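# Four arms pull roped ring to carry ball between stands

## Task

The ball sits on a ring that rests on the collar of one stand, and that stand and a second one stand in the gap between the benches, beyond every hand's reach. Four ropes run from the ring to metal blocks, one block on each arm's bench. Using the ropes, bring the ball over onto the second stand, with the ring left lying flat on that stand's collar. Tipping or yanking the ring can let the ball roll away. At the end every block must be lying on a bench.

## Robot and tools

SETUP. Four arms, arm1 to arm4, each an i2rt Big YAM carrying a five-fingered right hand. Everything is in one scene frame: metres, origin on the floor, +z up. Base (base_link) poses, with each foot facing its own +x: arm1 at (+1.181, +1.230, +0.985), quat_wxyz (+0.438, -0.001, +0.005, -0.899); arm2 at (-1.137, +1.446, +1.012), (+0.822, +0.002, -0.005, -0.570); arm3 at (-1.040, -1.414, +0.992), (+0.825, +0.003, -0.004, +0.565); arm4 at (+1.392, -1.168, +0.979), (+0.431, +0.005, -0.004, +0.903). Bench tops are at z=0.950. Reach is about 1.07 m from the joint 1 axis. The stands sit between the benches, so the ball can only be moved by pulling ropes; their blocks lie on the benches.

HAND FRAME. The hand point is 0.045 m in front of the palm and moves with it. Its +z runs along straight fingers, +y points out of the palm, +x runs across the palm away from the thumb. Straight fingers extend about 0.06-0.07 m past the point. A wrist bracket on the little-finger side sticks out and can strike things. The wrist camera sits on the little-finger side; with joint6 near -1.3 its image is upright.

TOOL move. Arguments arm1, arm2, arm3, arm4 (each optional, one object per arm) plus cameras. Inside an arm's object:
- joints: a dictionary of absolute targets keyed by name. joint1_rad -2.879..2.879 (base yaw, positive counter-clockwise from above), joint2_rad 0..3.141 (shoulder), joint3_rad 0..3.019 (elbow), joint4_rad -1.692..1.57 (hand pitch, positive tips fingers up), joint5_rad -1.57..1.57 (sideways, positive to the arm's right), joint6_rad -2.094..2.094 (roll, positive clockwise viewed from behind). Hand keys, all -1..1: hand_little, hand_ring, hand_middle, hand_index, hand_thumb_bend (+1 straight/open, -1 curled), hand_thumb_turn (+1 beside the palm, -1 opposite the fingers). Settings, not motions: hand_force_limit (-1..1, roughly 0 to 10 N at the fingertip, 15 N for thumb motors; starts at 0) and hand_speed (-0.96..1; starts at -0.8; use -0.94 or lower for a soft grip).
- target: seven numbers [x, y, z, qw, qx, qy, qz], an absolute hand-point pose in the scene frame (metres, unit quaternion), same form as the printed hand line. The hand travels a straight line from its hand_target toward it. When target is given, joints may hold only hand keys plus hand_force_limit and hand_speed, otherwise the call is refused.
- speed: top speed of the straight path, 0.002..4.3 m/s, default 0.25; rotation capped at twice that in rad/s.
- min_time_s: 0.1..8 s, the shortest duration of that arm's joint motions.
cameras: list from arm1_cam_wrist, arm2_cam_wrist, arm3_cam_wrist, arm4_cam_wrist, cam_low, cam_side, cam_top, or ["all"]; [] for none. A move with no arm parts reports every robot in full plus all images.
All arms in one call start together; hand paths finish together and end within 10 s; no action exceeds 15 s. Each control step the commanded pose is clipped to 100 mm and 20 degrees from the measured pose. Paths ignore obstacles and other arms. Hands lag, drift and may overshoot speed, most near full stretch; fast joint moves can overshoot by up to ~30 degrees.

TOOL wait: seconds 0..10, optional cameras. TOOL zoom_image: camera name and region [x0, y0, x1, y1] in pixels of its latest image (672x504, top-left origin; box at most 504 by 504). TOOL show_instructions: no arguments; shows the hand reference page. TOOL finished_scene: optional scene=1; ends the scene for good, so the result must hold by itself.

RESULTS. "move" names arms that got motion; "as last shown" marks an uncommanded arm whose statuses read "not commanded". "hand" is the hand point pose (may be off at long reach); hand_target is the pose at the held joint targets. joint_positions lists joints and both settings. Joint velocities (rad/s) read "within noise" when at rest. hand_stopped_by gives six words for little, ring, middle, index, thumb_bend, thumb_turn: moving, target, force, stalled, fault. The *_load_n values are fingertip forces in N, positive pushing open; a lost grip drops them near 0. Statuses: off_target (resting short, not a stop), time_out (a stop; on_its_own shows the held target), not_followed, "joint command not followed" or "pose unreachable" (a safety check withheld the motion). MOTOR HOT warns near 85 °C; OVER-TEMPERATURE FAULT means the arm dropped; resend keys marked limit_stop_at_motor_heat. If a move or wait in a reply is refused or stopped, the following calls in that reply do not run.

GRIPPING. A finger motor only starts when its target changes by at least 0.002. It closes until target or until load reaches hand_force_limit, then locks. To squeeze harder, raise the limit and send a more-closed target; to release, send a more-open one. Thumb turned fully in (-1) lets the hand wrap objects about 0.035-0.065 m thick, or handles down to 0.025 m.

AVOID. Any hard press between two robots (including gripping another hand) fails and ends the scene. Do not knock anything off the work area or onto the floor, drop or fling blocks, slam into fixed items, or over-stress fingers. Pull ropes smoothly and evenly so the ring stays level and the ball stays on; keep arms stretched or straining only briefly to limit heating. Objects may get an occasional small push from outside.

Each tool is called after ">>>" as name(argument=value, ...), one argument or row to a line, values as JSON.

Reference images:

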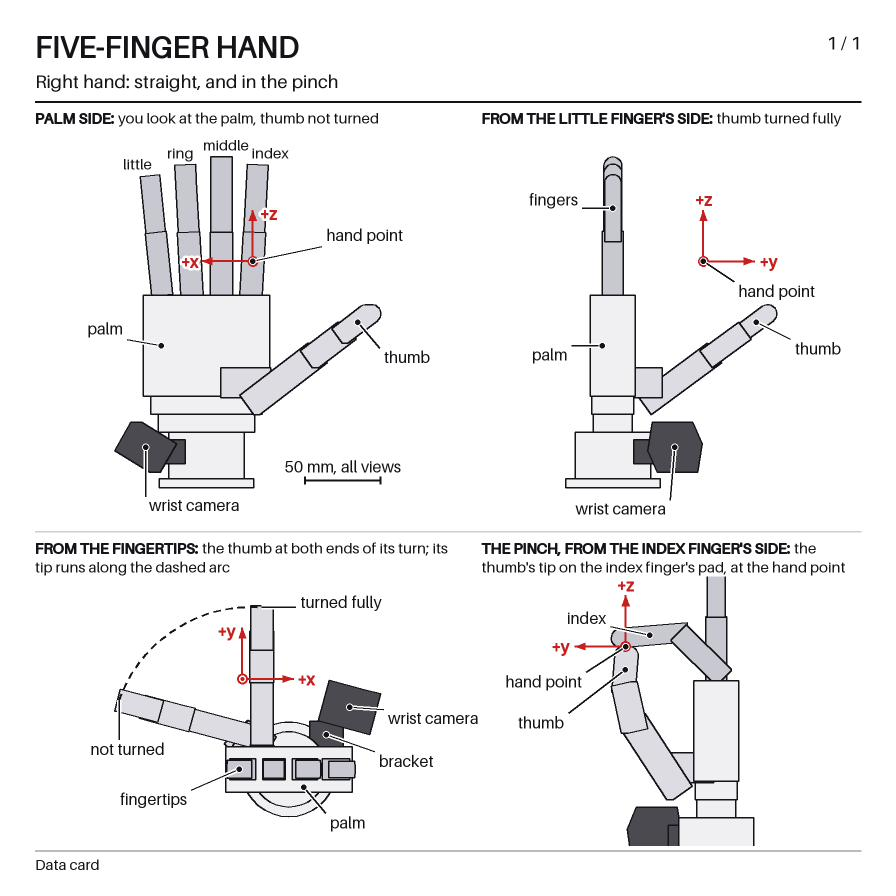

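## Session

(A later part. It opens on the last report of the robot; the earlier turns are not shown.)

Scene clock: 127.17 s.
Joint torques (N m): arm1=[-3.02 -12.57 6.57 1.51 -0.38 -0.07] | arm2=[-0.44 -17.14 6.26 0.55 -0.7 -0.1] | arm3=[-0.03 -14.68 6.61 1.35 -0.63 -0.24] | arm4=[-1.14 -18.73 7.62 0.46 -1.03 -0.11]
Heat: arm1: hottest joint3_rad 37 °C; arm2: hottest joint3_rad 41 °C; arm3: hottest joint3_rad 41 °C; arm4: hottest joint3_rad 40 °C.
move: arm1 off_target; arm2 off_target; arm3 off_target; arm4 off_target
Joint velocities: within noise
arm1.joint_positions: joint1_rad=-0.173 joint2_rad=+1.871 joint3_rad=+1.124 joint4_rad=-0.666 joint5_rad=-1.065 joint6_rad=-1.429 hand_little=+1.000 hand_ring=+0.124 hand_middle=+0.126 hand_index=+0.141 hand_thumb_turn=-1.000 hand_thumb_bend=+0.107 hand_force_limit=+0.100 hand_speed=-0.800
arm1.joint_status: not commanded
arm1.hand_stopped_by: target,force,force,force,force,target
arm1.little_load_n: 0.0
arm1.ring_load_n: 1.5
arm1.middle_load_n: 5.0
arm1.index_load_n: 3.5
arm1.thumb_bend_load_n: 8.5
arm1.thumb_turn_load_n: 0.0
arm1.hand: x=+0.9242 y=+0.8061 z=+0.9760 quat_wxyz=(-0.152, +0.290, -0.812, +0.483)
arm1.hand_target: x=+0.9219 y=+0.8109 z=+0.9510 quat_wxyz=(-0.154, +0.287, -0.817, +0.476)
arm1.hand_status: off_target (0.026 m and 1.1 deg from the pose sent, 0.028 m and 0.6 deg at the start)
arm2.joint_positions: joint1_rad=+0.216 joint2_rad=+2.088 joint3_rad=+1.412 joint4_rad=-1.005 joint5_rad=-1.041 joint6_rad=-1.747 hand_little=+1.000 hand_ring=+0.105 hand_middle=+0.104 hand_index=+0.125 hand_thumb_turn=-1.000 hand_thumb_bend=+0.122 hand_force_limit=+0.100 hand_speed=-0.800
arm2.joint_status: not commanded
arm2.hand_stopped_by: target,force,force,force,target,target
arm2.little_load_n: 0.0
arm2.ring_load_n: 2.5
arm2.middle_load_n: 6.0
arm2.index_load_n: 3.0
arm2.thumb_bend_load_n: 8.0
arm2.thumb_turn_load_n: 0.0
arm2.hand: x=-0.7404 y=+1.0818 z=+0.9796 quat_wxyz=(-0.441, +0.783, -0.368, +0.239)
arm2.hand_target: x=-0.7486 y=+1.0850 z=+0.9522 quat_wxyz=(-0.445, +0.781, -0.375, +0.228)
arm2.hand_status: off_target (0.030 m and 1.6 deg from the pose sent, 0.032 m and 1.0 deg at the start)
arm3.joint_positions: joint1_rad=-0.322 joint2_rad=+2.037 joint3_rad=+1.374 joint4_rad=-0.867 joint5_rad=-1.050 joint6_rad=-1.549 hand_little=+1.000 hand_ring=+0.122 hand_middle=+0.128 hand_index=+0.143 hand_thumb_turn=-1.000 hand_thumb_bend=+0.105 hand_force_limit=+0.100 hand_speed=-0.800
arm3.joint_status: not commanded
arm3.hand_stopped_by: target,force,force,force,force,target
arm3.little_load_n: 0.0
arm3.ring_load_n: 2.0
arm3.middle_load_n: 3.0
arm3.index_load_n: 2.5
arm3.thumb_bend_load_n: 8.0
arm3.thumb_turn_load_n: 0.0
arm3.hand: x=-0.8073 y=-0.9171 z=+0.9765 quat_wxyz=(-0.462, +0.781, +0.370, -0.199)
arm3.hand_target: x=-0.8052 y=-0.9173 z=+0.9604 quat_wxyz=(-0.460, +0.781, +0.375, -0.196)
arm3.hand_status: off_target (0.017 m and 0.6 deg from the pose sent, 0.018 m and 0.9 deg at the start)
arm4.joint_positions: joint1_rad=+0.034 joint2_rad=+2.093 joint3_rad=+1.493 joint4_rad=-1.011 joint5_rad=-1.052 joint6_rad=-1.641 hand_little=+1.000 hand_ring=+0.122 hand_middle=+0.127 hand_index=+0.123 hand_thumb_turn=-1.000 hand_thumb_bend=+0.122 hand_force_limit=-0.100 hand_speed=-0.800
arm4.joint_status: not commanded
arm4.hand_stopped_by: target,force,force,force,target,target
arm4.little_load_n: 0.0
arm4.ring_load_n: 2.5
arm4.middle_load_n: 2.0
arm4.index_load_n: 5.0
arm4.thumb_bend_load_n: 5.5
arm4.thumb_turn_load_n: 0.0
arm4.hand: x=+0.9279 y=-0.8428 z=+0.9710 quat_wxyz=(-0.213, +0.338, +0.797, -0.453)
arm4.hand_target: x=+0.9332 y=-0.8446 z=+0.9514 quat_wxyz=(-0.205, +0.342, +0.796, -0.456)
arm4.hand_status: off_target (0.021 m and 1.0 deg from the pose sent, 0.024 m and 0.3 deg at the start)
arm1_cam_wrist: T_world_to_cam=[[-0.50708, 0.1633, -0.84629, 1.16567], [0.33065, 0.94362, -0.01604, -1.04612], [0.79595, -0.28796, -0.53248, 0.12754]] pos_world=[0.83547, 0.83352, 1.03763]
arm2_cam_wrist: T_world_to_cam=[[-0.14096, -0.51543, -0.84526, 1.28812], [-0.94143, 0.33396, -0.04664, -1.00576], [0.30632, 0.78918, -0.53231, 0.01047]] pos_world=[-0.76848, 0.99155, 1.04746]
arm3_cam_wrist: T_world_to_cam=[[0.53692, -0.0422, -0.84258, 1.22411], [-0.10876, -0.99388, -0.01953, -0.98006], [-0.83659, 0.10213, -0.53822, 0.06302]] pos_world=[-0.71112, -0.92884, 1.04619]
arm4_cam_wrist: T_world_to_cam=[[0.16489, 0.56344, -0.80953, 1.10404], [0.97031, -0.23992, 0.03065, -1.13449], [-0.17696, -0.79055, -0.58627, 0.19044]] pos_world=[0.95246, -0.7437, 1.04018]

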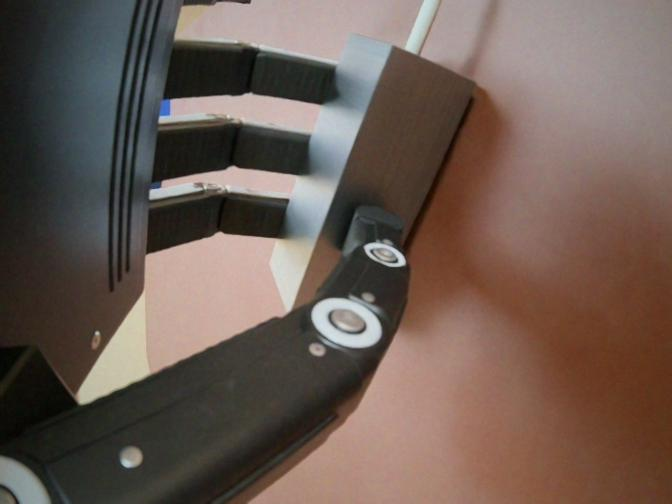

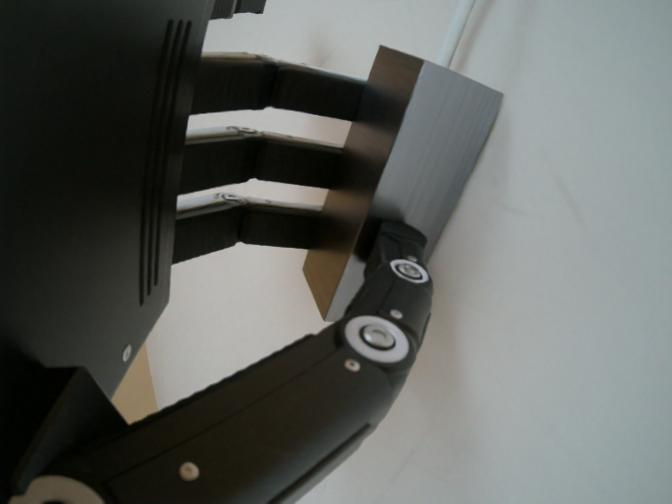

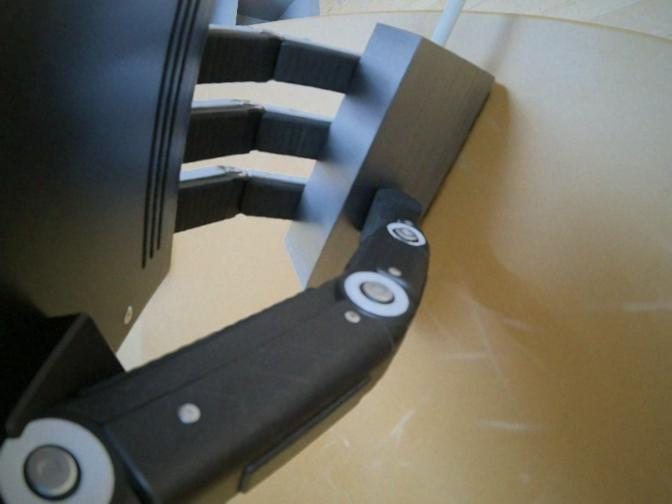

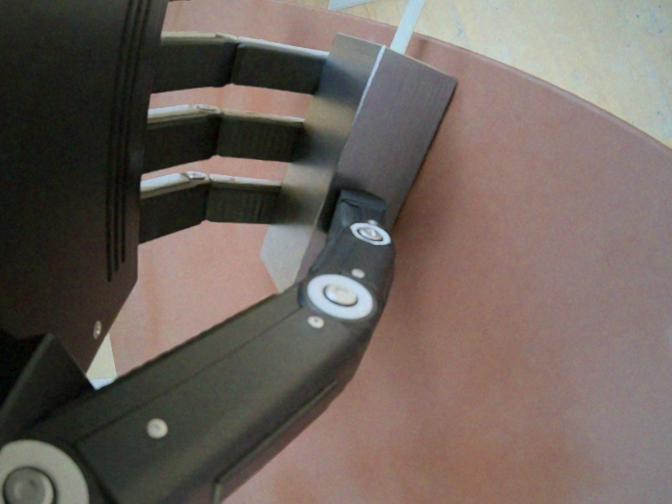

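>>> move(
  arm1={"target":[0.922,0.808,0.963,0.154,-0.287,0.8169,-0.4757],"speed":0.04},
  arm2={"target":[-0.745,1.084,0.965,0.4452,-0.7809,0.3746,-0.2280],"speed":0.04},
  arm3={"target":[-0.806,-0.917,0.969,0.4601,-0.7806,-0.3746,0.1962],"speed":0.04},
  arm4={"target":[0.9305,-0.844,0.961,0.2054,-0.3419,-0.7957,0.4561],"speed":0.04},
)

>>> move(
  arm1={"joints":{"hand_index":0.6,"hand_middle":0.6,"hand_ring":0.6,"hand_thumb_bend":0.35}},
  arm2={"joints":{"hand_index":0.6,"hand_middle":0.6,"hand_ring":0.6,"hand_thumb_bend":0.35}},
  arm3={"joints":{"hand_index":0.6,"hand_middle":0.6,"hand_ring":0.6,"hand_thumb_bend":0.35}},
  arm4={"joints":{"hand_index":0.6,"hand_middle":0.6,"hand_ring":0.6,"hand_thumb_bend":0.35}},
  cameras=["all"],
)

Scene clock: 128.70 s.
Joint torques (N m): arm1=[-2.67 -14.39 7.2 0.69 -0.36 -0.03] | arm2=[-0.09 -18.61 7.19 -0.21 -0.72 0.01] | arm3=[0.09 -15.85 6.74 0.81 -0.63 -0.21] | arm4=[-0.85 -19.72 8.59 -0.2 -1 -0.03]
Heat: arm1: hottest joint3_rad 36 °C; arm2: hottest joint3_rad 41 °C; arm3: hottest joint3_rad 41 °C; arm4: hottest joint3_rad 40 °C.
move: arm1 off_target; arm2 off_target; arm3 done; arm4 done
Joint velocities: within noise
arm1.joint_positions: joint1_rad=-0.173 joint2_rad=+1.871 joint3_rad=+1.124 joint4_rad=-0.666 joint5_rad=-1.065 joint6_rad=-1.427 hand_little=+1.000 hand_ring=+0.124 hand_middle=+0.126 hand_index=+0.141 hand_thumb_turn=-1.000 hand_thumb_bend=+0.107 hand_force_limit=+0.100 hand_speed=-0.800
arm1.joint_status: not commanded
arm1.hand_stopped_by: target,force,force,force,force,target
arm1.little_load_n: 0.0
arm1.ring_load_n: 2.0
arm1.middle_load_n: 5.0
arm1.index_load_n: 3.0
arm1.thumb_bend_load_n: 8.5
arm1.thumb_turn_load_n: 0.0
arm1.hand: x=+0.9243 y=+0.8062 z=+0.9761 quat_wxyz=(-0.152, +0.289, -0.813, +0.483)
arm1.hand_target: x=+0.9223 y=+0.8082 z=+0.9632 quat_wxyz=(-0.154, +0.287, -0.817, +0.476)
arm1.hand_status: off_target (0.013 m and 1.0 deg from the pose sent, 0.013 m and 1.1 deg at the start)
arm2.joint_positions: joint1_rad=+0.216 joint2_rad=+2.088 joint3_rad=+1.412 joint4_rad=-1.005 joint5_rad=-1.041 joint6_rad=-1.747 hand_little=+1.000 hand_ring=+0.105 hand_middle=+0.104 hand_index=+0.125 hand_thumb_turn=-1.000 hand_thumb_bend=+0.122 hand_force_limit=+0.100 hand_speed=-0.800
arm2.joint_status: not commanded
arm2.hand_stopped_by: target,force,force,force,target,target
arm2.little_load_n: 0.0
arm2.ring_load_n: 2.5
arm2.middle_load_n: 6.0
arm2.index_load_n: 3.0
arm2.thumb_bend_load_n: 8.0
arm2.thumb_turn_load_n: 0.0
arm2.hand: x=-0.7404 y=+1.0818 z=+0.9796 quat_wxyz=(-0.441, +0.783, -0.368, +0.239)
arm2.hand_target: x=-0.7452 y=+1.0842 z=+0.9653 quat_wxyz=(-0.445, +0.781, -0.375, +0.228)
arm2.hand_status: off_target (0.015 m and 1.6 deg from the pose sent, 0.015 m and 1.6 deg at the start)
arm3.joint_positions: joint1_rad=-0.322 joint2_rad=+2.037 joint3_rad=+1.374 joint4_rad=-0.867 joint5_rad=-1.050 joint6_rad=-1.549 hand_little=+1.000 hand_ring=+0.122 hand_middle=+0.128 hand_index=+0.143 hand_thumb_turn=-1.000 hand_thumb_bend=+0.105 hand_force_limit=+0.100 hand_speed=-0.800
arm3.joint_status: not commanded
arm3.hand_stopped_by: target,force,force,force,force,target
arm3.little_load_n: 0.0
arm3.ring_load_n: 2.0
arm3.middle_load_n: 3.5
arm3.index_load_n: 2.5
arm3.thumb_bend_load_n: 8.0
arm3.thumb_turn_load_n: 0.0
arm3.hand: x=-0.8073 y=-0.9171 z=+0.9765 quat_wxyz=(-0.462, +0.781, +0.370, -0.199)
arm3.hand_target: x=-0.8060 y=-0.9170 z=+0.9691 quat_wxyz=(-0.460, +0.781, +0.375, -0.196)
arm3.hand_status: done (0.008 m and 0.6 deg from the pose sent, 0.008 m and 0.7 deg at the start)
arm4.joint_positions: joint1_rad=+0.034 joint2_rad=+2.093 joint3_rad=+1.493 joint4_rad=-1.010 joint5_rad=-1.052 joint6_rad=-1.642 hand_little=+1.000 hand_ring=+0.122 hand_middle=+0.127 hand_index=+0.123 hand_thumb_turn=-1.000 hand_thumb_bend=+0.122 hand_force_limit=-0.100 hand_speed=-0.800
arm4.joint_status: not commanded
arm4.hand_stopped_by: target,force,force,force,target,target
arm4.little_load_n: 0.0
arm4.ring_load_n: 2.5
arm4.middle_load_n: 2.0
arm4.index_load_n: 5.0
arm4.thumb_bend_load_n: 6.0
arm4.thumb_turn_load_n: 0.0
arm4.hand: x=+0.9278 y=-0.8428 z=+0.9710 quat_wxyz=(-0.213, +0.338, +0.797, -0.453)
arm4.hand_target: x=+0.9305 y=-0.8442 z=+0.9611 quat_wxyz=(-0.205, +0.342, +0.796, -0.456)
arm4.hand_status: done (0.010 m and 1.1 deg from the pose sent, 0.011 m and 1.1 deg at the start)
pictures: none

Scene clock: 130.07 s.
Joint torques (N m): arm1=[-2.78 -14.39 7.19 0.66 -0.78 -0.03] | arm2=[-0.09 -18.67 7.17 -0.2 -0.83 0.01] | arm3=[0.15 -16.38 6.71 0.77 -0.77 -0.21] | arm4=[-0.97 -19.72 8.64 -0.2 -1.01 -0.03]
Heat: arm1: hottest joint3_rad 36 °C; arm2: hottest joint3_rad 41 °C; arm3: hottest joint3_rad 41 °C; arm4: hottest joint3_rad 40 °C.
move: arm1 done; arm2 done; arm3 done; arm4 done
Joint velocities: within noise
arm1.joint_positions: joint1_rad=-0.176 joint2_rad=+1.871 joint3_rad=+1.124 joint4_rad=-0.666 joint5_rad=-1.054 joint6_rad=-1.426 hand_little=+1.000 hand_ring=+0.600 hand_middle=+0.600 hand_index=+0.600 hand_thumb_turn=-1.000 hand_thumb_bend=+0.350 hand_force_limit=+0.100 hand_speed=-0.800
arm1.joint_status: all done
arm1.hand_stopped_by: target,target,target,target,target,target
arm1.little_load_n: 0.0
arm1.ring_load_n: 0.0
arm1.middle_load_n: 0.0
arm1.index_load_n: 0.0
arm1.thumb_bend_load_n: 0.0
arm1.thumb_turn_load_n: 0.0
arm1.hand: x=+0.9219 y=+0.8080 z=+0.9747 quat_wxyz=(-0.150, +0.288, -0.816, +0.479)
arm1.hand_target: x=+0.9223 y=+0.8083 z=+0.9632 quat_wxyz=(-0.154, +0.287, -0.817, +0.476)
arm1.hand_status: not commanded
arm2.joint_positions: joint1_rad=+0.216 joint2_rad=+2.088 joint3_rad=+1.412 joint4_rad=-1.005 joint5_rad=-1.039 joint6_rad=-1.747 hand_little=+1.000 hand_ring=+0.600 hand_middle=+0.600 hand_index=+0.600 hand_thumb_turn=-1.000 hand_thumb_bend=+0.350 hand_force_limit=+0.100 hand_speed=-0.800
arm2.joint_status: all done
arm2.hand_stopped_by: target,target,target,target,target,target
arm2.little_load_n: 0.0
arm2.ring_load_n: 0.0
arm2.middle_load_n: 0.0
arm2.index_load_n: 0.0
arm2.thumb_bend_load_n: 0.0
arm2.thumb_turn_load_n: 0.0
arm2.hand: x=-0.7408 y=+1.0816 z=+0.9790 quat_wxyz=(-0.440, +0.784, -0.368, +0.238)
arm2.hand_target: x=-0.7452 y=+1.0843 z=+0.9653 quat_wxyz=(-0.445, +0.781, -0.375, +0.228)
arm2.hand_status: not commanded
arm3.joint_positions: joint1_rad=-0.323 joint2_rad=+2.043 joint3_rad=+1.374 joint4_rad=-0.867 joint5_rad=-1.046 joint6_rad=-1.549 hand_little=+1.000 hand_ring=+0.600 hand_middle=+0.600 hand_index=+0.600 hand_thumb_turn=-1.000 hand_thumb_bend=+0.350 hand_force_limit=+0.100 hand_speed=-0.800
arm3.joint_status: all done
arm3.hand_stopped_by: target,target,target,target,target,target
arm3.little_load_n: 0.0
arm3.ring_load_n: 0.0
arm3.middle_load_n: 0.0
arm3.index_load_n: 0.0
arm3.thumb_bend_load_n: 0.0
arm3.thumb_turn_load_n: 0.0
arm3.hand: x=-0.8069 y=-0.9185 z=+0.9727 quat_wxyz=(-0.459, +0.783, +0.368, -0.201)
arm3.hand_target: x=-0.8060 y=-0.9170 z=+0.9691 quat_wxyz=(-0.460, +0.781, +0.375, -0.196)
arm3.hand_status: not commanded
arm4.joint_positions: joint1_rad=+0.034 joint2_rad=+2.093 joint3_rad=+1.493 joint4_rad=-1.010 joint5_rad=-1.052 joint6_rad=-1.642 hand_little=+1.000 hand_ring=+0.600 hand_middle=+0.600 hand_index=+0.600 hand_thumb_turn=-1.000 hand_thumb_bend=+0.350 hand_force_limit=-0.100 hand_speed=-0.800
arm4.joint_status: all done
arm4.hand_stopped_by: target,target,target,target,target,target
arm4.little_load_n: 0.0
arm4.ring_load_n: 0.0
arm4.middle_load_n: 0.0
arm4.index_load_n: 0.0
arm4.thumb_bend_load_n: 0.0
arm4.thumb_turn_load_n: 0.0
arm4.hand: x=+0.9278 y=-0.8428 z=+0.9709 quat_wxyz=(-0.213, +0.338, +0.797, -0.453)
arm4.hand_target: x=+0.9305 y=-0.8441 z=+0.9611 quat_wxyz=(-0.205, +0.342, +0.796, -0.456)
arm4.hand_status: not commanded
pictures: arm1_cam_wrist, arm2_cam_wrist, arm3_cam_wrist, arm4_cam_wrist, cam_low, cam_side, cam_top
arm1_cam_wrist: T_world_to_cam=[[-0.51002, 0.1741, -0.84236, 1.15322], [0.33639, 0.94168, -0.00905, -1.05764], [0.79166, -0.28798, -0.53884, 0.1393]] pos_world=[0.83367, 0.8353, 1.03691]
arm2_cam_wrist: T_world_to_cam=[[-0.14286, -0.5164, -0.84435, 1.28626], [-0.94163, 0.33365, -0.04474, -1.00777], [0.30482, 0.78867, -0.53393, 0.01144]] pos_world=[-0.76868, 0.99145, 1.04707]
arm3_cam_wrist: T_world_to_cam=[[0.53583, -0.04914, -0.84289, 1.21368], [-0.11003, -0.99386, -0.01201, -0.9897], [-0.83713, 0.09918, -0.53795, 0.05794]] pos_world=[-0.71071, -0.92973, 1.04229]
arm4_cam_wrist: T_world_to_cam=[[0.1639, 0.56394, -0.80939, 1.10521], [0.97042, -0.23959, 0.02958, -1.13324], [-0.17724, -0.7903, -0.58653, 0.19116]] pos_world=[0.95246, -0.74371, 1.04018]

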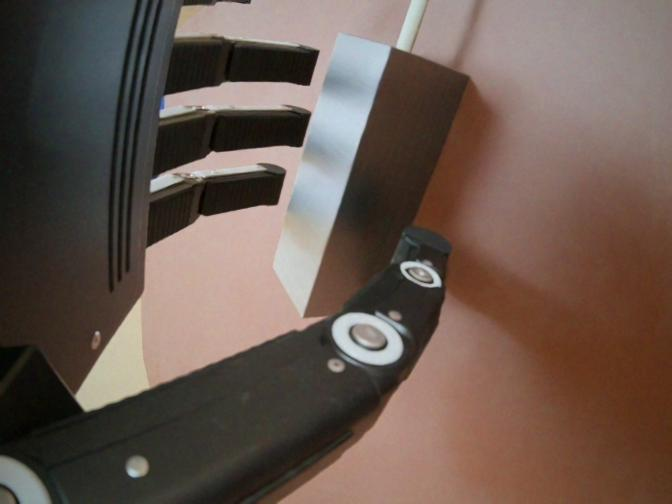

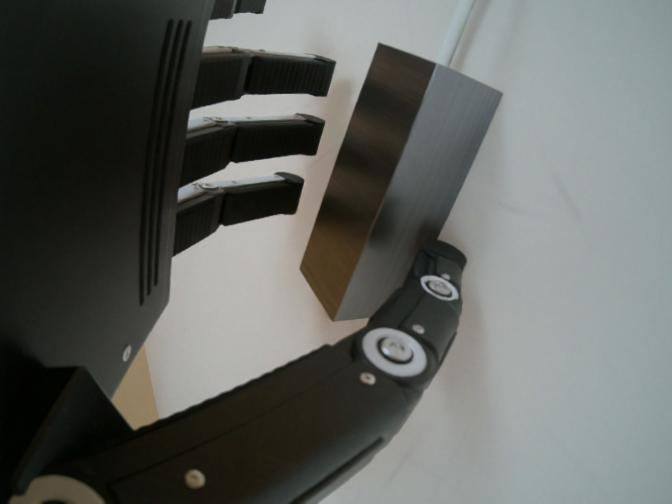

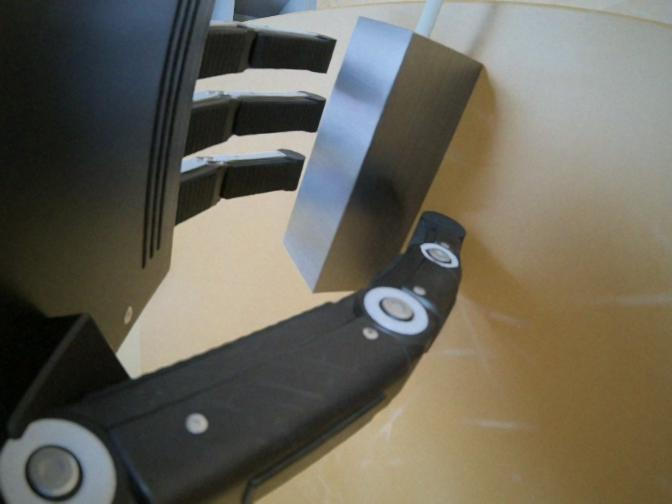

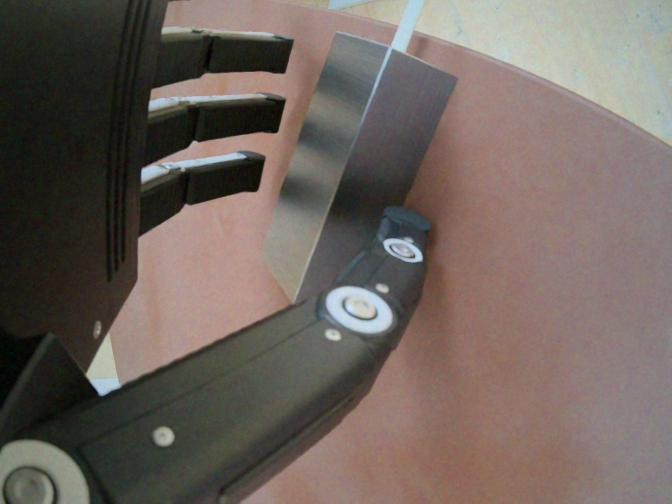

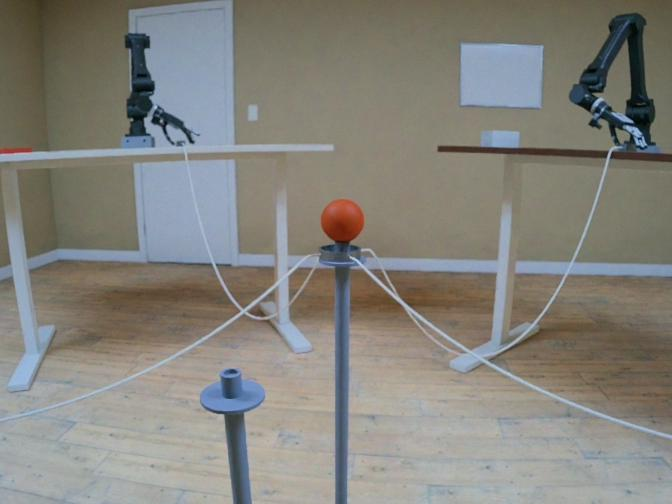

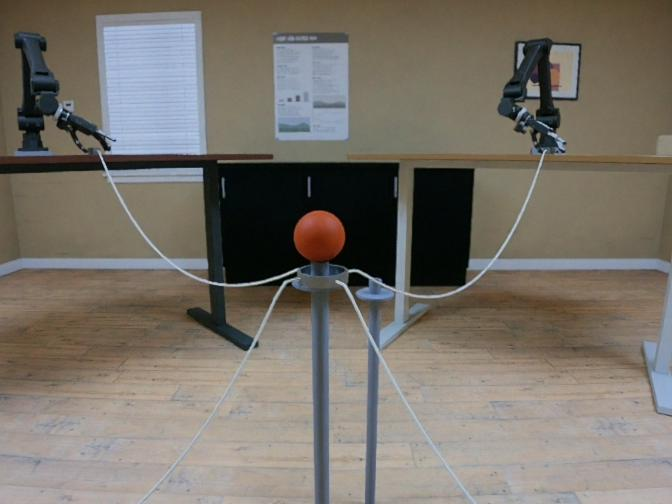

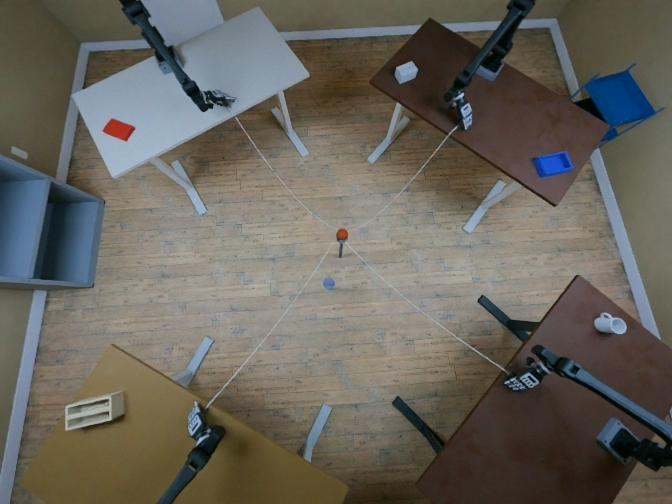

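>>> move(
  arm1={"joints":{"hand_index":0.8,"hand_middle":0.8,"hand_ring":0.8,"hand_thumb_bend":0.48}},
  arm2={"joints":{"hand_index":0.8,"hand_middle":0.8,"hand_ring":0.8,"hand_thumb_bend":0.48}},
  arm3={"joints":{"hand_index":0.8,"hand_middle":0.8,"hand_ring":0.8,"hand_thumb_bend":0.48}},
  arm4={"joints":{"hand_index":0.8,"hand_middle":0.8,"hand_ring":0.8,"hand_thumb_bend":0.48}},
)

>>> move(
  arm1={"target":[0.922,0.810,1.06,0.154,-0.287,0.8169,-0.4757],"speed":0.1},
  arm2={"target":[-0.744,1.082,1.06,0.4452,-0.7809,0.3746,-0.2280],"speed":0.1},
  arm3={"target":[-0.806,-0.917,1.06,0.4601,-0.7806,-0.3746,0.1962],"speed":0.1},
  arm4={"target":[0.9295,-0.844,1.06,0.2054,-0.3419,-0.7957,0.4561],"speed":0.1},
  cameras=["all"],
)

Scene clock: 131.43 s.
Joint torques (N m): arm1=[-2.49 -14.33 7.19 0.68 -0.8 -0.03] | arm2=[-0.09 -18.67 7.17 -0.2 -0.84 0.02] | arm3=[0.09 -16.38 6.72 0.79 -0.74 -0.21] | arm4=[-0.97 -19.78 8.61 -0.23 -1.01 -0.02]
Heat: arm1: hottest joint3_rad 36 °C; arm2: hottest joint3_rad 40 °C; arm3: hottest joint3_rad 41 °C; arm4: hottest joint3_rad 40 °C.
move: arm1 done; arm2 done; arm3 done; arm4 done
Joint velocities: within noise
arm1.joint_positions: joint1_rad=-0.176 joint2_rad=+1.871 joint3_rad=+1.124 joint4_rad=-0.666 joint5_rad=-1.054 joint6_rad=-1.426 hand_little=+1.000 hand_ring=+0.800 hand_middle=+0.800 hand_index=+0.800 hand_thumb_turn=-1.000 hand_thumb_bend=+0.480 hand_force_limit=+0.100 hand_speed=-0.800
arm1.joint_status: all done
arm1.hand_stopped_by: target,target,target,target,target,target
arm1.little_load_n: 0.0
arm1.ring_load_n: 0.0
arm1.middle_load_n: -0.5
arm1.index_load_n: 0.0
arm1.thumb_bend_load_n: 0.0
arm1.thumb_turn_load_n: 0.0
arm1.hand: x=+0.9219 y=+0.8080 z=+0.9747 quat_wxyz=(-0.150, +0.288, -0.816, +0.479)
arm1.hand_target: x=+0.9223 y=+0.8083 z=+0.9632 quat_wxyz=(-0.154, +0.287, -0.817, +0.476)
arm1.hand_status: not commanded
arm2.joint_positions: joint1_rad=+0.216 joint2_rad=+2.088 joint3_rad=+1.412 joint4_rad=-1.005 joint5_rad=-1.039 joint6_rad=-1.747 hand_little=+1.000 hand_ring=+0.800 hand_middle=+0.800 hand_index=+0.800 hand_thumb_turn=-1.000 hand_thumb_bend=+0.480 hand_force_limit=+0.100 hand_speed=-0.800
arm2.joint_status: all done
arm2.hand_stopped_by: target,target,target,target,target,target
arm2.little_load_n: 0.0
arm2.ring_load_n: 0.0
arm2.middle_load_n: 0.0
arm2.index_load_n: 0.0
arm2.thumb_bend_load_n: 0.0
arm2.thumb_turn_load_n: 0.0
arm2.hand: x=-0.7408 y=+1.0816 z=+0.9790 quat_wxyz=(-0.440, +0.784, -0.368, +0.238)
arm2.hand_target: x=-0.7452 y=+1.0843 z=+0.9653 quat_wxyz=(-0.445, +0.781, -0.375, +0.228)
arm2.hand_status: not commanded
arm3.joint_positions: joint1_rad=-0.323 joint2_rad=+2.043 joint3_rad=+1.374 joint4_rad=-0.867 joint5_rad=-1.047 joint6_rad=-1.549 hand_little=+1.000 hand_ring=+0.800 hand_middle=+0.800 hand_index=+0.800 hand_thumb_turn=-1.000 hand_thumb_bend=+0.479 hand_force_limit=+0.100 hand_speed=-0.800
arm3.joint_status: all done
arm3.hand_stopped_by: target,target,target,target,target,target
arm3.little_load_n: 0.0
arm3.ring_load_n: 0.0
arm3.middle_load_n: -0.5
arm3.index_load_n: 0.0
arm3.thumb_bend_load_n: -1.5
arm3.thumb_turn_load_n: 0.5
arm3.hand: x=-0.8070 y=-0.9184 z=+0.9728 quat_wxyz=(-0.459, +0.783, +0.368, -0.201)
arm3.hand_target: x=-0.8060 y=-0.9170 z=+0.9691 quat_wxyz=(-0.460, +0.781, +0.375, -0.196)
arm3.hand_status: not commanded
arm4.joint_positions: joint1_rad=+0.034 joint2_rad=+2.093 joint3_rad=+1.493 joint4_rad=-1.010 joint5_rad=-1.052 joint6_rad=-1.642 hand_little=+1.000 hand_ring=+0.800 hand_middle=+0.800 hand_index=+0.800 hand_thumb_turn=-1.000 hand_thumb_bend=+0.480 hand_force_limit=-0.100 hand_speed=-0.800
arm4.joint_status: all done
arm4.hand_stopped_by: target,target,target,target,target,target
arm4.little_load_n: 0.0
arm4.ring_load_n: 0.0
arm4.middle_load_n: 0.0
arm4.index_load_n: -0.5
arm4.thumb_bend_load_n: 0.5
arm4.thumb_turn_load_n: 0.0
arm4.hand: x=+0.9278 y=-0.8428 z=+0.9709 quat_wxyz=(-0.213, +0.338, +0.797, -0.453)
arm4.hand_target: x=+0.9305 y=-0.8441 z=+0.9611 quat_wxyz=(-0.205, +0.342, +0.796, -0.456)
arm4.hand_status: not commanded
pictures: none

Scene clock: 133.10 s.
Joint torques (N m): arm1=[-2.84 -15.44 10.85 -0.05 -0.85 0] | arm2=[-0.15 -20.48 10.55 -0.53 -0.85 0.03] | arm3=[0.15 -17.2 10.43 -0.05 -0.79 -0.19] | arm4=[-0.97 -21.54 12.38 -0.4 -1.02 0]
Heat: arm1: hottest joint3_rad 36 °C; arm2: hottest joint3_rad 40 °C; arm3: hottest joint3_rad 41 °C; arm4: hottest joint3_rad 40 °C.
move: arm1 off_target; arm2 off_target; arm3 off_target; arm4 off_target
Joint velocities: within noise
arm1.joint_positions: joint1_rad=-0.176 joint2_rad=+1.736 joint3_rad=+1.163 joint4_rad=-0.892 joint5_rad=-1.054 joint6_rad=-1.432 hand_little=+1.000 hand_ring=+0.800 hand_middle=+0.800 hand_index=+0.800 hand_thumb_turn=-1.000 hand_thumb_bend=+0.480 hand_force_limit=+0.100 hand_speed=-0.800
arm1.joint_status: not commanded
arm1.hand_stopped_by: target,target,target,target,target,target
arm1.little_load_n: 0.0
arm1.ring_load_n: 0.0
arm1.middle_load_n: 0.0
arm1.index_load_n: 0.0
arm1.thumb_bend_load_n: 0.0
arm1.thumb_turn_load_n: 0.0
arm1.hand: x=+0.9355 y=+0.8194 z=+1.0483 quat_wxyz=(-0.169, +0.278, -0.820, +0.471)
arm1.hand_target: x=+0.9224 y=+0.8104 z=+1.0603 quat_wxyz=(-0.154, +0.287, -0.817, +0.476)
arm1.hand_status: off_target (0.020 m and 2.1 deg from the pose sent, 0.085 m and 0.7 deg at the start)
arm2.joint_positions: joint1_rad=+0.216 joint2_rad=+1.985 joint3_rad=+1.449 joint4_rad=-1.198 joint5_rad=-1.038 joint6_rad=-1.747 hand_little=+1.000 hand_ring=+0.800 hand_middle=+0.800 hand_index=+0.800 hand_thumb_turn=-1.000 hand_thumb_bend=+0.480 hand_force_limit=+0.100 hand_speed=-0.800
arm2.joint_status: not commanded
arm2.hand_stopped_by: target,target,target,target,target,target
arm2.little_load_n: 0.0
arm2.ring_load_n: 0.0
arm2.middle_load_n: 0.0
arm2.index_load_n: 0.0
arm2.thumb_bend_load_n: 0.0
arm2.thumb_turn_load_n: 0.0
arm2.hand: x=-0.7486 y=+1.0927 z=+1.0492 quat_wxyz=(-0.452, +0.777, -0.379, +0.219)
arm2.hand_target: x=-0.7442 y=+1.0822 z=+1.0601 quat_wxyz=(-0.445, +0.781, -0.375, +0.228)
arm2.hand_status: off_target (0.016 m and 1.5 deg from the pose sent, 0.081 m and 1.5 deg at the start)
arm3.joint_positions: joint1_rad=-0.323 joint2_rad=+1.933 joint3_rad=+1.402 joint4_rad=-1.043 joint5_rad=-1.046 joint6_rad=-1.549 hand_little=+1.000 hand_ring=+0.800 hand_middle=+0.800 hand_index=+0.800 hand_thumb_turn=-1.000 hand_thumb_bend=+0.480 hand_force_limit=+0.100 hand_speed=-0.800
arm3.joint_status: not commanded
arm3.hand_stopped_by: target,target,target,target,target,target
arm3.little_load_n: 0.0
arm3.ring_load_n: 0.0
arm3.middle_load_n: 0.0
arm3.index_load_n: 0.0
arm3.thumb_bend_load_n: 0.0
arm3.thumb_turn_load_n: 0.0
arm3.hand: x=-0.8160 y=-0.9297 z=+1.0409 quat_wxyz=(-0.452, +0.787, +0.360, -0.215)
arm3.hand_target: x=-0.8065 y=-0.9176 z=+1.0603 quat_wxyz=(-0.460, +0.781, +0.375, -0.196)
arm3.hand_status: off_target (0.025 m and 3.0 deg from the pose sent, 0.087 m and 0.9 deg at the start)
arm4.joint_positions: joint1_rad=+0.034 joint2_rad=+1.995 joint3_rad=+1.543 joint4_rad=-1.215 joint5_rad=-1.052 joint6_rad=-1.642 hand_little=+1.000 hand_ring=+0.800 hand_middle=+0.800 hand_index=+0.800 hand_thumb_turn=-1.000 hand_thumb_bend=+0.480 hand_force_limit=-0.100 hand_speed=-0.800
arm4.joint_status: not commanded
arm4.hand_stopped_by: target,target,target,target,target,target
arm4.little_load_n: 0.0
arm4.ring_load_n: 0.0
arm4.middle_load_n: 0.0
arm4.index_load_n: -0.5
arm4.thumb_bend_load_n: 0.0
arm4.thumb_turn_load_n: 0.0
arm4.hand: x=+0.9377 y=-0.8546 z=+1.0445 quat_wxyz=(-0.191, +0.351, +0.791, -0.463)
arm4.hand_target: x=+0.9299 y=-0.8445 z=+1.0602 quat_wxyz=(-0.206, +0.342, +0.796, -0.456)
arm4.hand_status: off_target (0.020 m and 2.2 deg from the pose sent, 0.089 m and 1.1 deg at the start)
pictures: arm1_cam_wrist, arm2_cam_wrist, arm3_cam_wrist, arm4_cam_wrist, cam_low, cam_side, cam_top
arm1_cam_wrist: T_world_to_cam=[[-0.48146, 0.19976, -0.8534, 1.18409], [0.33377, 0.9421, 0.03222, -1.11356], [0.81043, -0.26932, -0.52026, 0.11923]] pos_world=[0.84513, 0.84466, 1.10842]
arm2_cam_wrist: T_world_to_cam=[[-0.16741, -0.47896, -0.86173, 1.3091], [-0.94246, 0.33431, -0.00272, -1.06104], [0.28939, 0.81168, -0.50737, -0.02203]] pos_world=[-0.77446, 0.99961, 1.11403]
arm3_cam_wrist: T_world_to_cam=[[0.51538, -0.07418, -0.85375, 1.24677], [-0.10982, -0.99375, 0.02004, -1.03416], [-0.8499, 0.08343, -0.5203, 0.0448]] pos_world=[-0.71805, -0.93895, 1.10846]
arm4_cam_wrist: T_world_to_cam=[[0.19483, 0.52828, -0.82641, 1.1281], [0.96838, -0.23745, 0.07651, -1.19303], [-0.15582, -0.81519, -0.55784, 0.1554]] pos_world=[0.95974, -0.75256, 1.11024]

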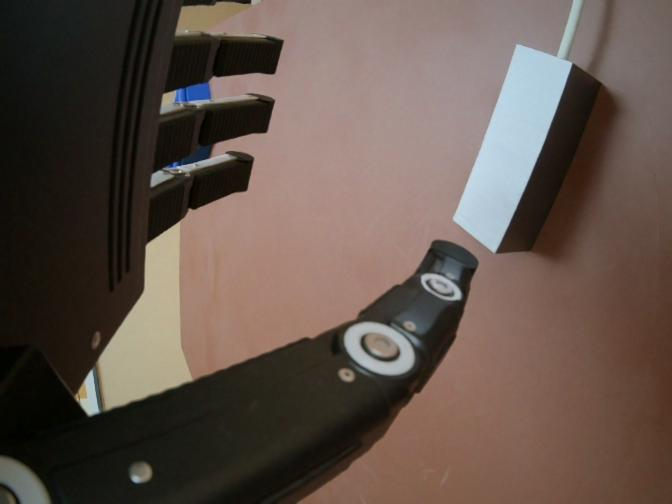

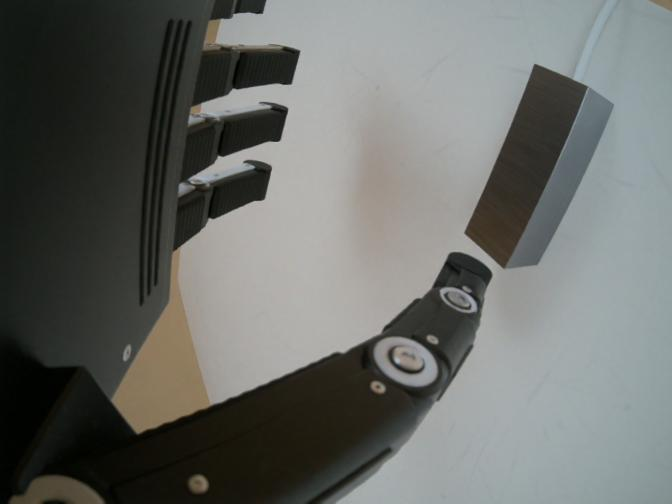

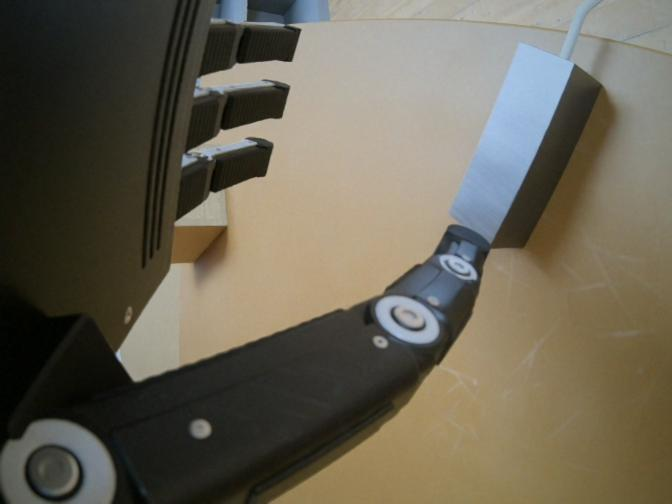

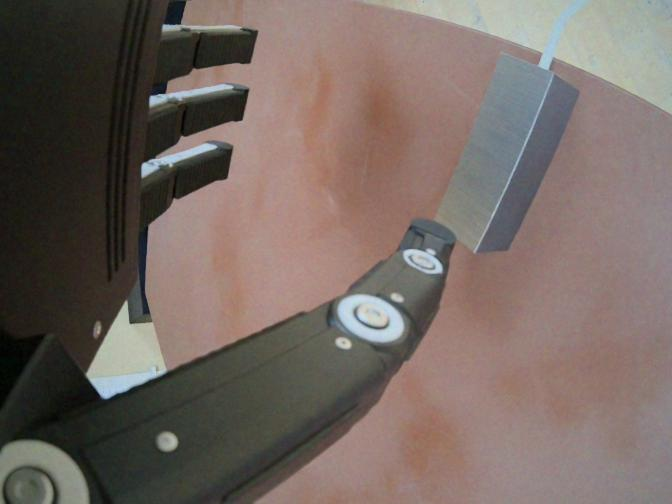

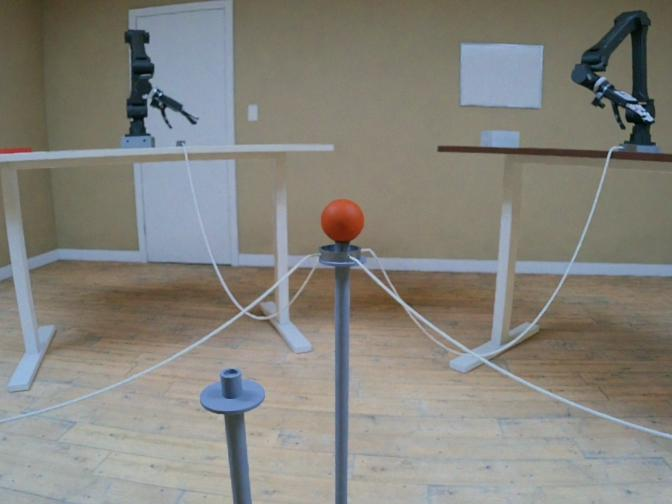

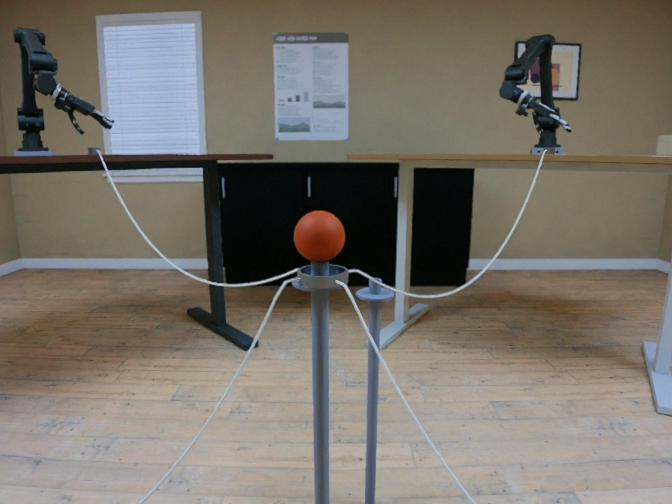

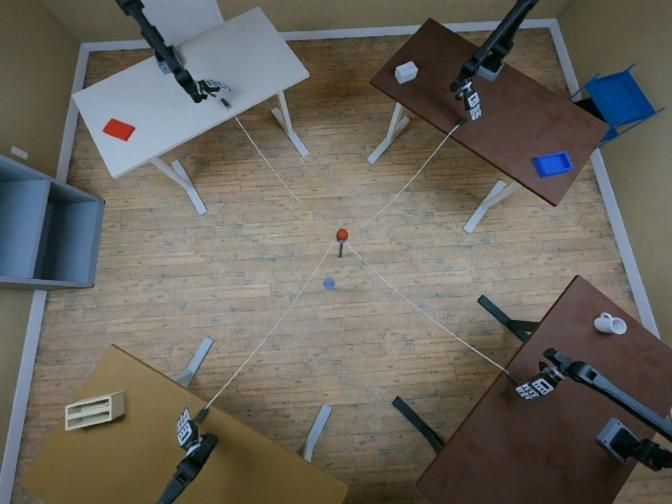

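>>> wait(
  seconds=1.5,
  cameras=["cam_low","cam_side","cam_top"],
)

>>> zoom_image(
  camera="cam_low",
  region=[290, 180, 400, 290],
)

>>> zoom_image(
  camera="cam_side",
  region=[265, 190, 375, 310],
)

Scene clock: 134.87 s.
Joint torques (N m): arm1=[-2.78 -15.38 10.85 -0.05 -0.85 -0.05] | arm2=[-0.09 -20.48 10.54 -0.54 -0.85 0.04] | arm3=[0.15 -17.2 10.41 -0.05 -0.78 -0.19] | arm4=[-0.91 -21.6 12.36 -0.42 -1.01 -0.01]
Heat: arm1: hottest joint3_rad 36 °C; arm2: hottest joint3_rad 41 °C; arm3: hottest joint3_rad 41 °C; arm4: hottest joint3_rad 40 °C.
Joint velocities: within noise
arm1.joint_positions: joint1_rad=-0.176 joint2_rad=+1.736 joint3_rad=+1.163 joint4_rad=-0.892 joint5_rad=-1.054 joint6_rad=-1.432 hand_little=+1.000 hand_ring=+0.800 hand_middle=+0.800 hand_index=+0.800 hand_thumb_turn=-1.000 hand_thumb_bend=+0.480 hand_force_limit=+0.100 hand_speed=-0.800
arm1.joint_status: not commanded
arm1.hand_stopped_by: target,target,target,target,target,target
arm1.little_load_n: 0.0
arm1.ring_load_n: 0.0
arm1.middle_load_n: 0.0
arm1.index_load_n: 0.0
arm1.thumb_bend_load_n: 0.0
arm1.thumb_turn_load_n: 0.0
arm1.hand: x=+0.9355 y=+0.8194 z=+1.0483 quat_wxyz=(-0.169, +0.278, -0.820, +0.471)
arm1.hand_target: x=+0.9224 y=+0.8104 z=+1.0603 quat_wxyz=(-0.154, +0.287, -0.817, +0.476)
arm1.hand_status: off_target (0.020 m and 2.1 deg from the pose sent, 0.085 m and 0.7 deg at the start)
arm2.joint_positions: joint1_rad=+0.216 joint2_rad=+1.985 joint3_rad=+1.449 joint4_rad=-1.198 joint5_rad=-1.038 joint6_rad=-1.747 hand_little=+1.000 hand_ring=+0.800 hand_middle=+0.800 hand_index=+0.800 hand_thumb_turn=-1.000 hand_thumb_bend=+0.480 hand_force_limit=+0.100 hand_speed=-0.800
arm2.joint_status: not commanded
arm2.hand_stopped_by: target,target,target,target,target,target
arm2.little_load_n: 0.0
arm2.ring_load_n: 0.0
arm2.middle_load_n: 0.0
arm2.index_load_n: 0.0
arm2.thumb_bend_load_n: 0.0
arm2.thumb_turn_load_n: 0.0
arm2.hand: x=-0.7486 y=+1.0927 z=+1.0492 quat_wxyz=(-0.452, +0.777, -0.379, +0.219)
arm2.hand_target: x=-0.7442 y=+1.0822 z=+1.0601 quat_wxyz=(-0.445, +0.781, -0.375, +0.228)
arm2.hand_status: off_target (0.016 m and 1.5 deg from the pose sent, 0.081 m and 1.5 deg at the start)
arm3.joint_positions: joint1_rad=-0.323 joint2_rad=+1.933 joint3_rad=+1.402 joint4_rad=-1.043 joint5_rad=-1.046 joint6_rad=-1.549 hand_little=+1.000 hand_ring=+0.800 hand_middle=+0.800 hand_index=+0.800 hand_thumb_turn=-1.000 hand_thumb_bend=+0.480 hand_force_limit=+0.100 hand_speed=-0.800
arm3.joint_status: not commanded
arm3.hand_stopped_by: target,target,target,target,target,target
arm3.little_load_n: 0.0
arm3.ring_load_n: 0.0
arm3.middle_load_n: 0.0
arm3.index_load_n: 0.0
arm3.thumb_bend_load_n: 0.5
arm3.thumb_turn_load_n: 0.0
arm3.hand: x=-0.8160 y=-0.9297 z=+1.0409 quat_wxyz=(-0.452, +0.787, +0.360, -0.215)
arm3.hand_target: x=-0.8065 y=-0.9176 z=+1.0603 quat_wxyz=(-0.460, +0.781, +0.375, -0.196)
arm3.hand_status: off_target (0.025 m and 3.0 deg from the pose sent, 0.087 m and 0.9 deg at the start)
arm4.joint_positions: joint1_rad=+0.034 joint2_rad=+1.995 joint3_rad=+1.543 joint4_rad=-1.215 joint5_rad=-1.052 joint6_rad=-1.642 hand_little=+1.000 hand_ring=+0.800 hand_middle=+0.800 hand_index=+0.800 hand_thumb_turn=-1.000 hand_thumb_bend=+0.480 hand_force_limit=-0.100 hand_speed=-0.800
arm4.joint_status: not commanded
arm4.hand_stopped_by: target,target,target,target,target,target
arm4.little_load_n: 0.0
arm4.ring_load_n: 0.0
arm4.middle_load_n: 0.0
arm4.index_load_n: 0.0
arm4.thumb_bend_load_n: 0.0
arm4.thumb_turn_load_n: 0.0
arm4.hand: x=+0.9377 y=-0.8546 z=+1.0445 quat_wxyz=(-0.191, +0.351, +0.791, -0.463)
arm4.hand_target: x=+0.9299 y=-0.8445 z=+1.0602 quat_wxyz=(-0.206, +0.342, +0.796, -0.456)
arm4.hand_status: off_target (0.020 m and 2.2 deg from the pose sent, 0.089 m and 1.1 deg at the start)
wait: 1.50 s; at rest from the start

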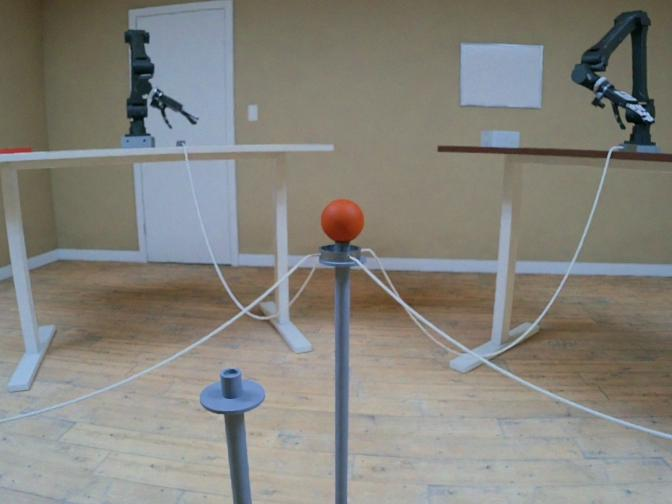

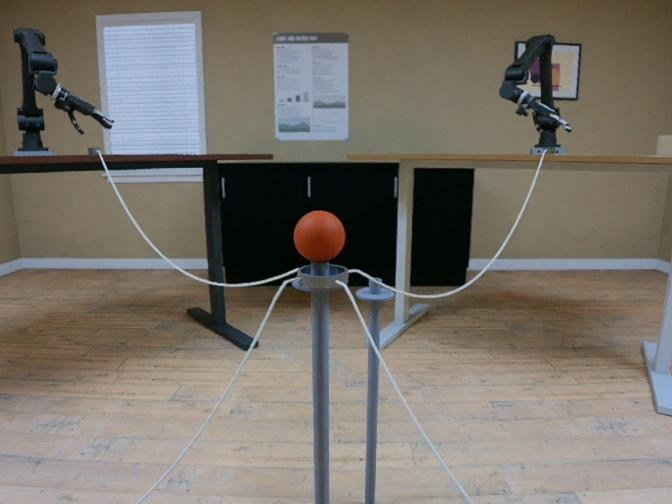

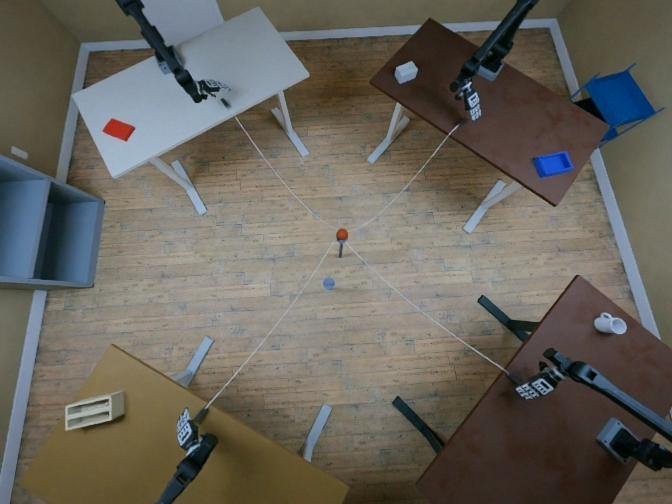

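Scaled by 4.582 from the camera's image (finer frame: 960x720).

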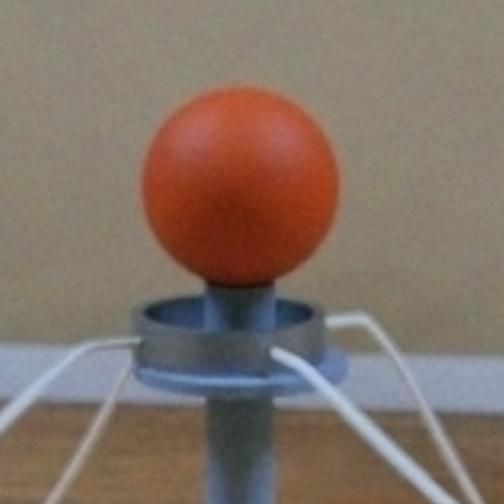

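Scaled by 4.200 from the camera's image (finer frame: 960x720).

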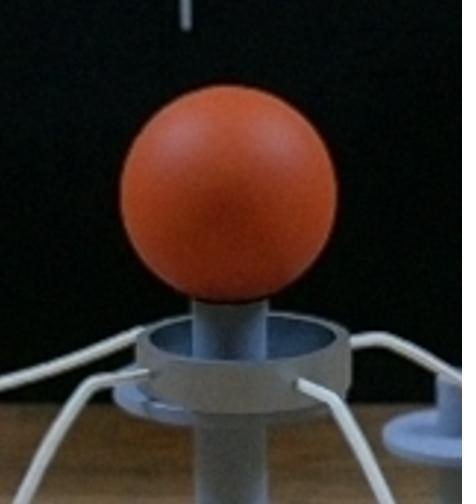

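The ball is on the second stand, the ring is lying on its collar, and all four blocks are resting on the benches, released.

>>> finished_scene(
  scene=1,
)

The scene is finished: the task was done.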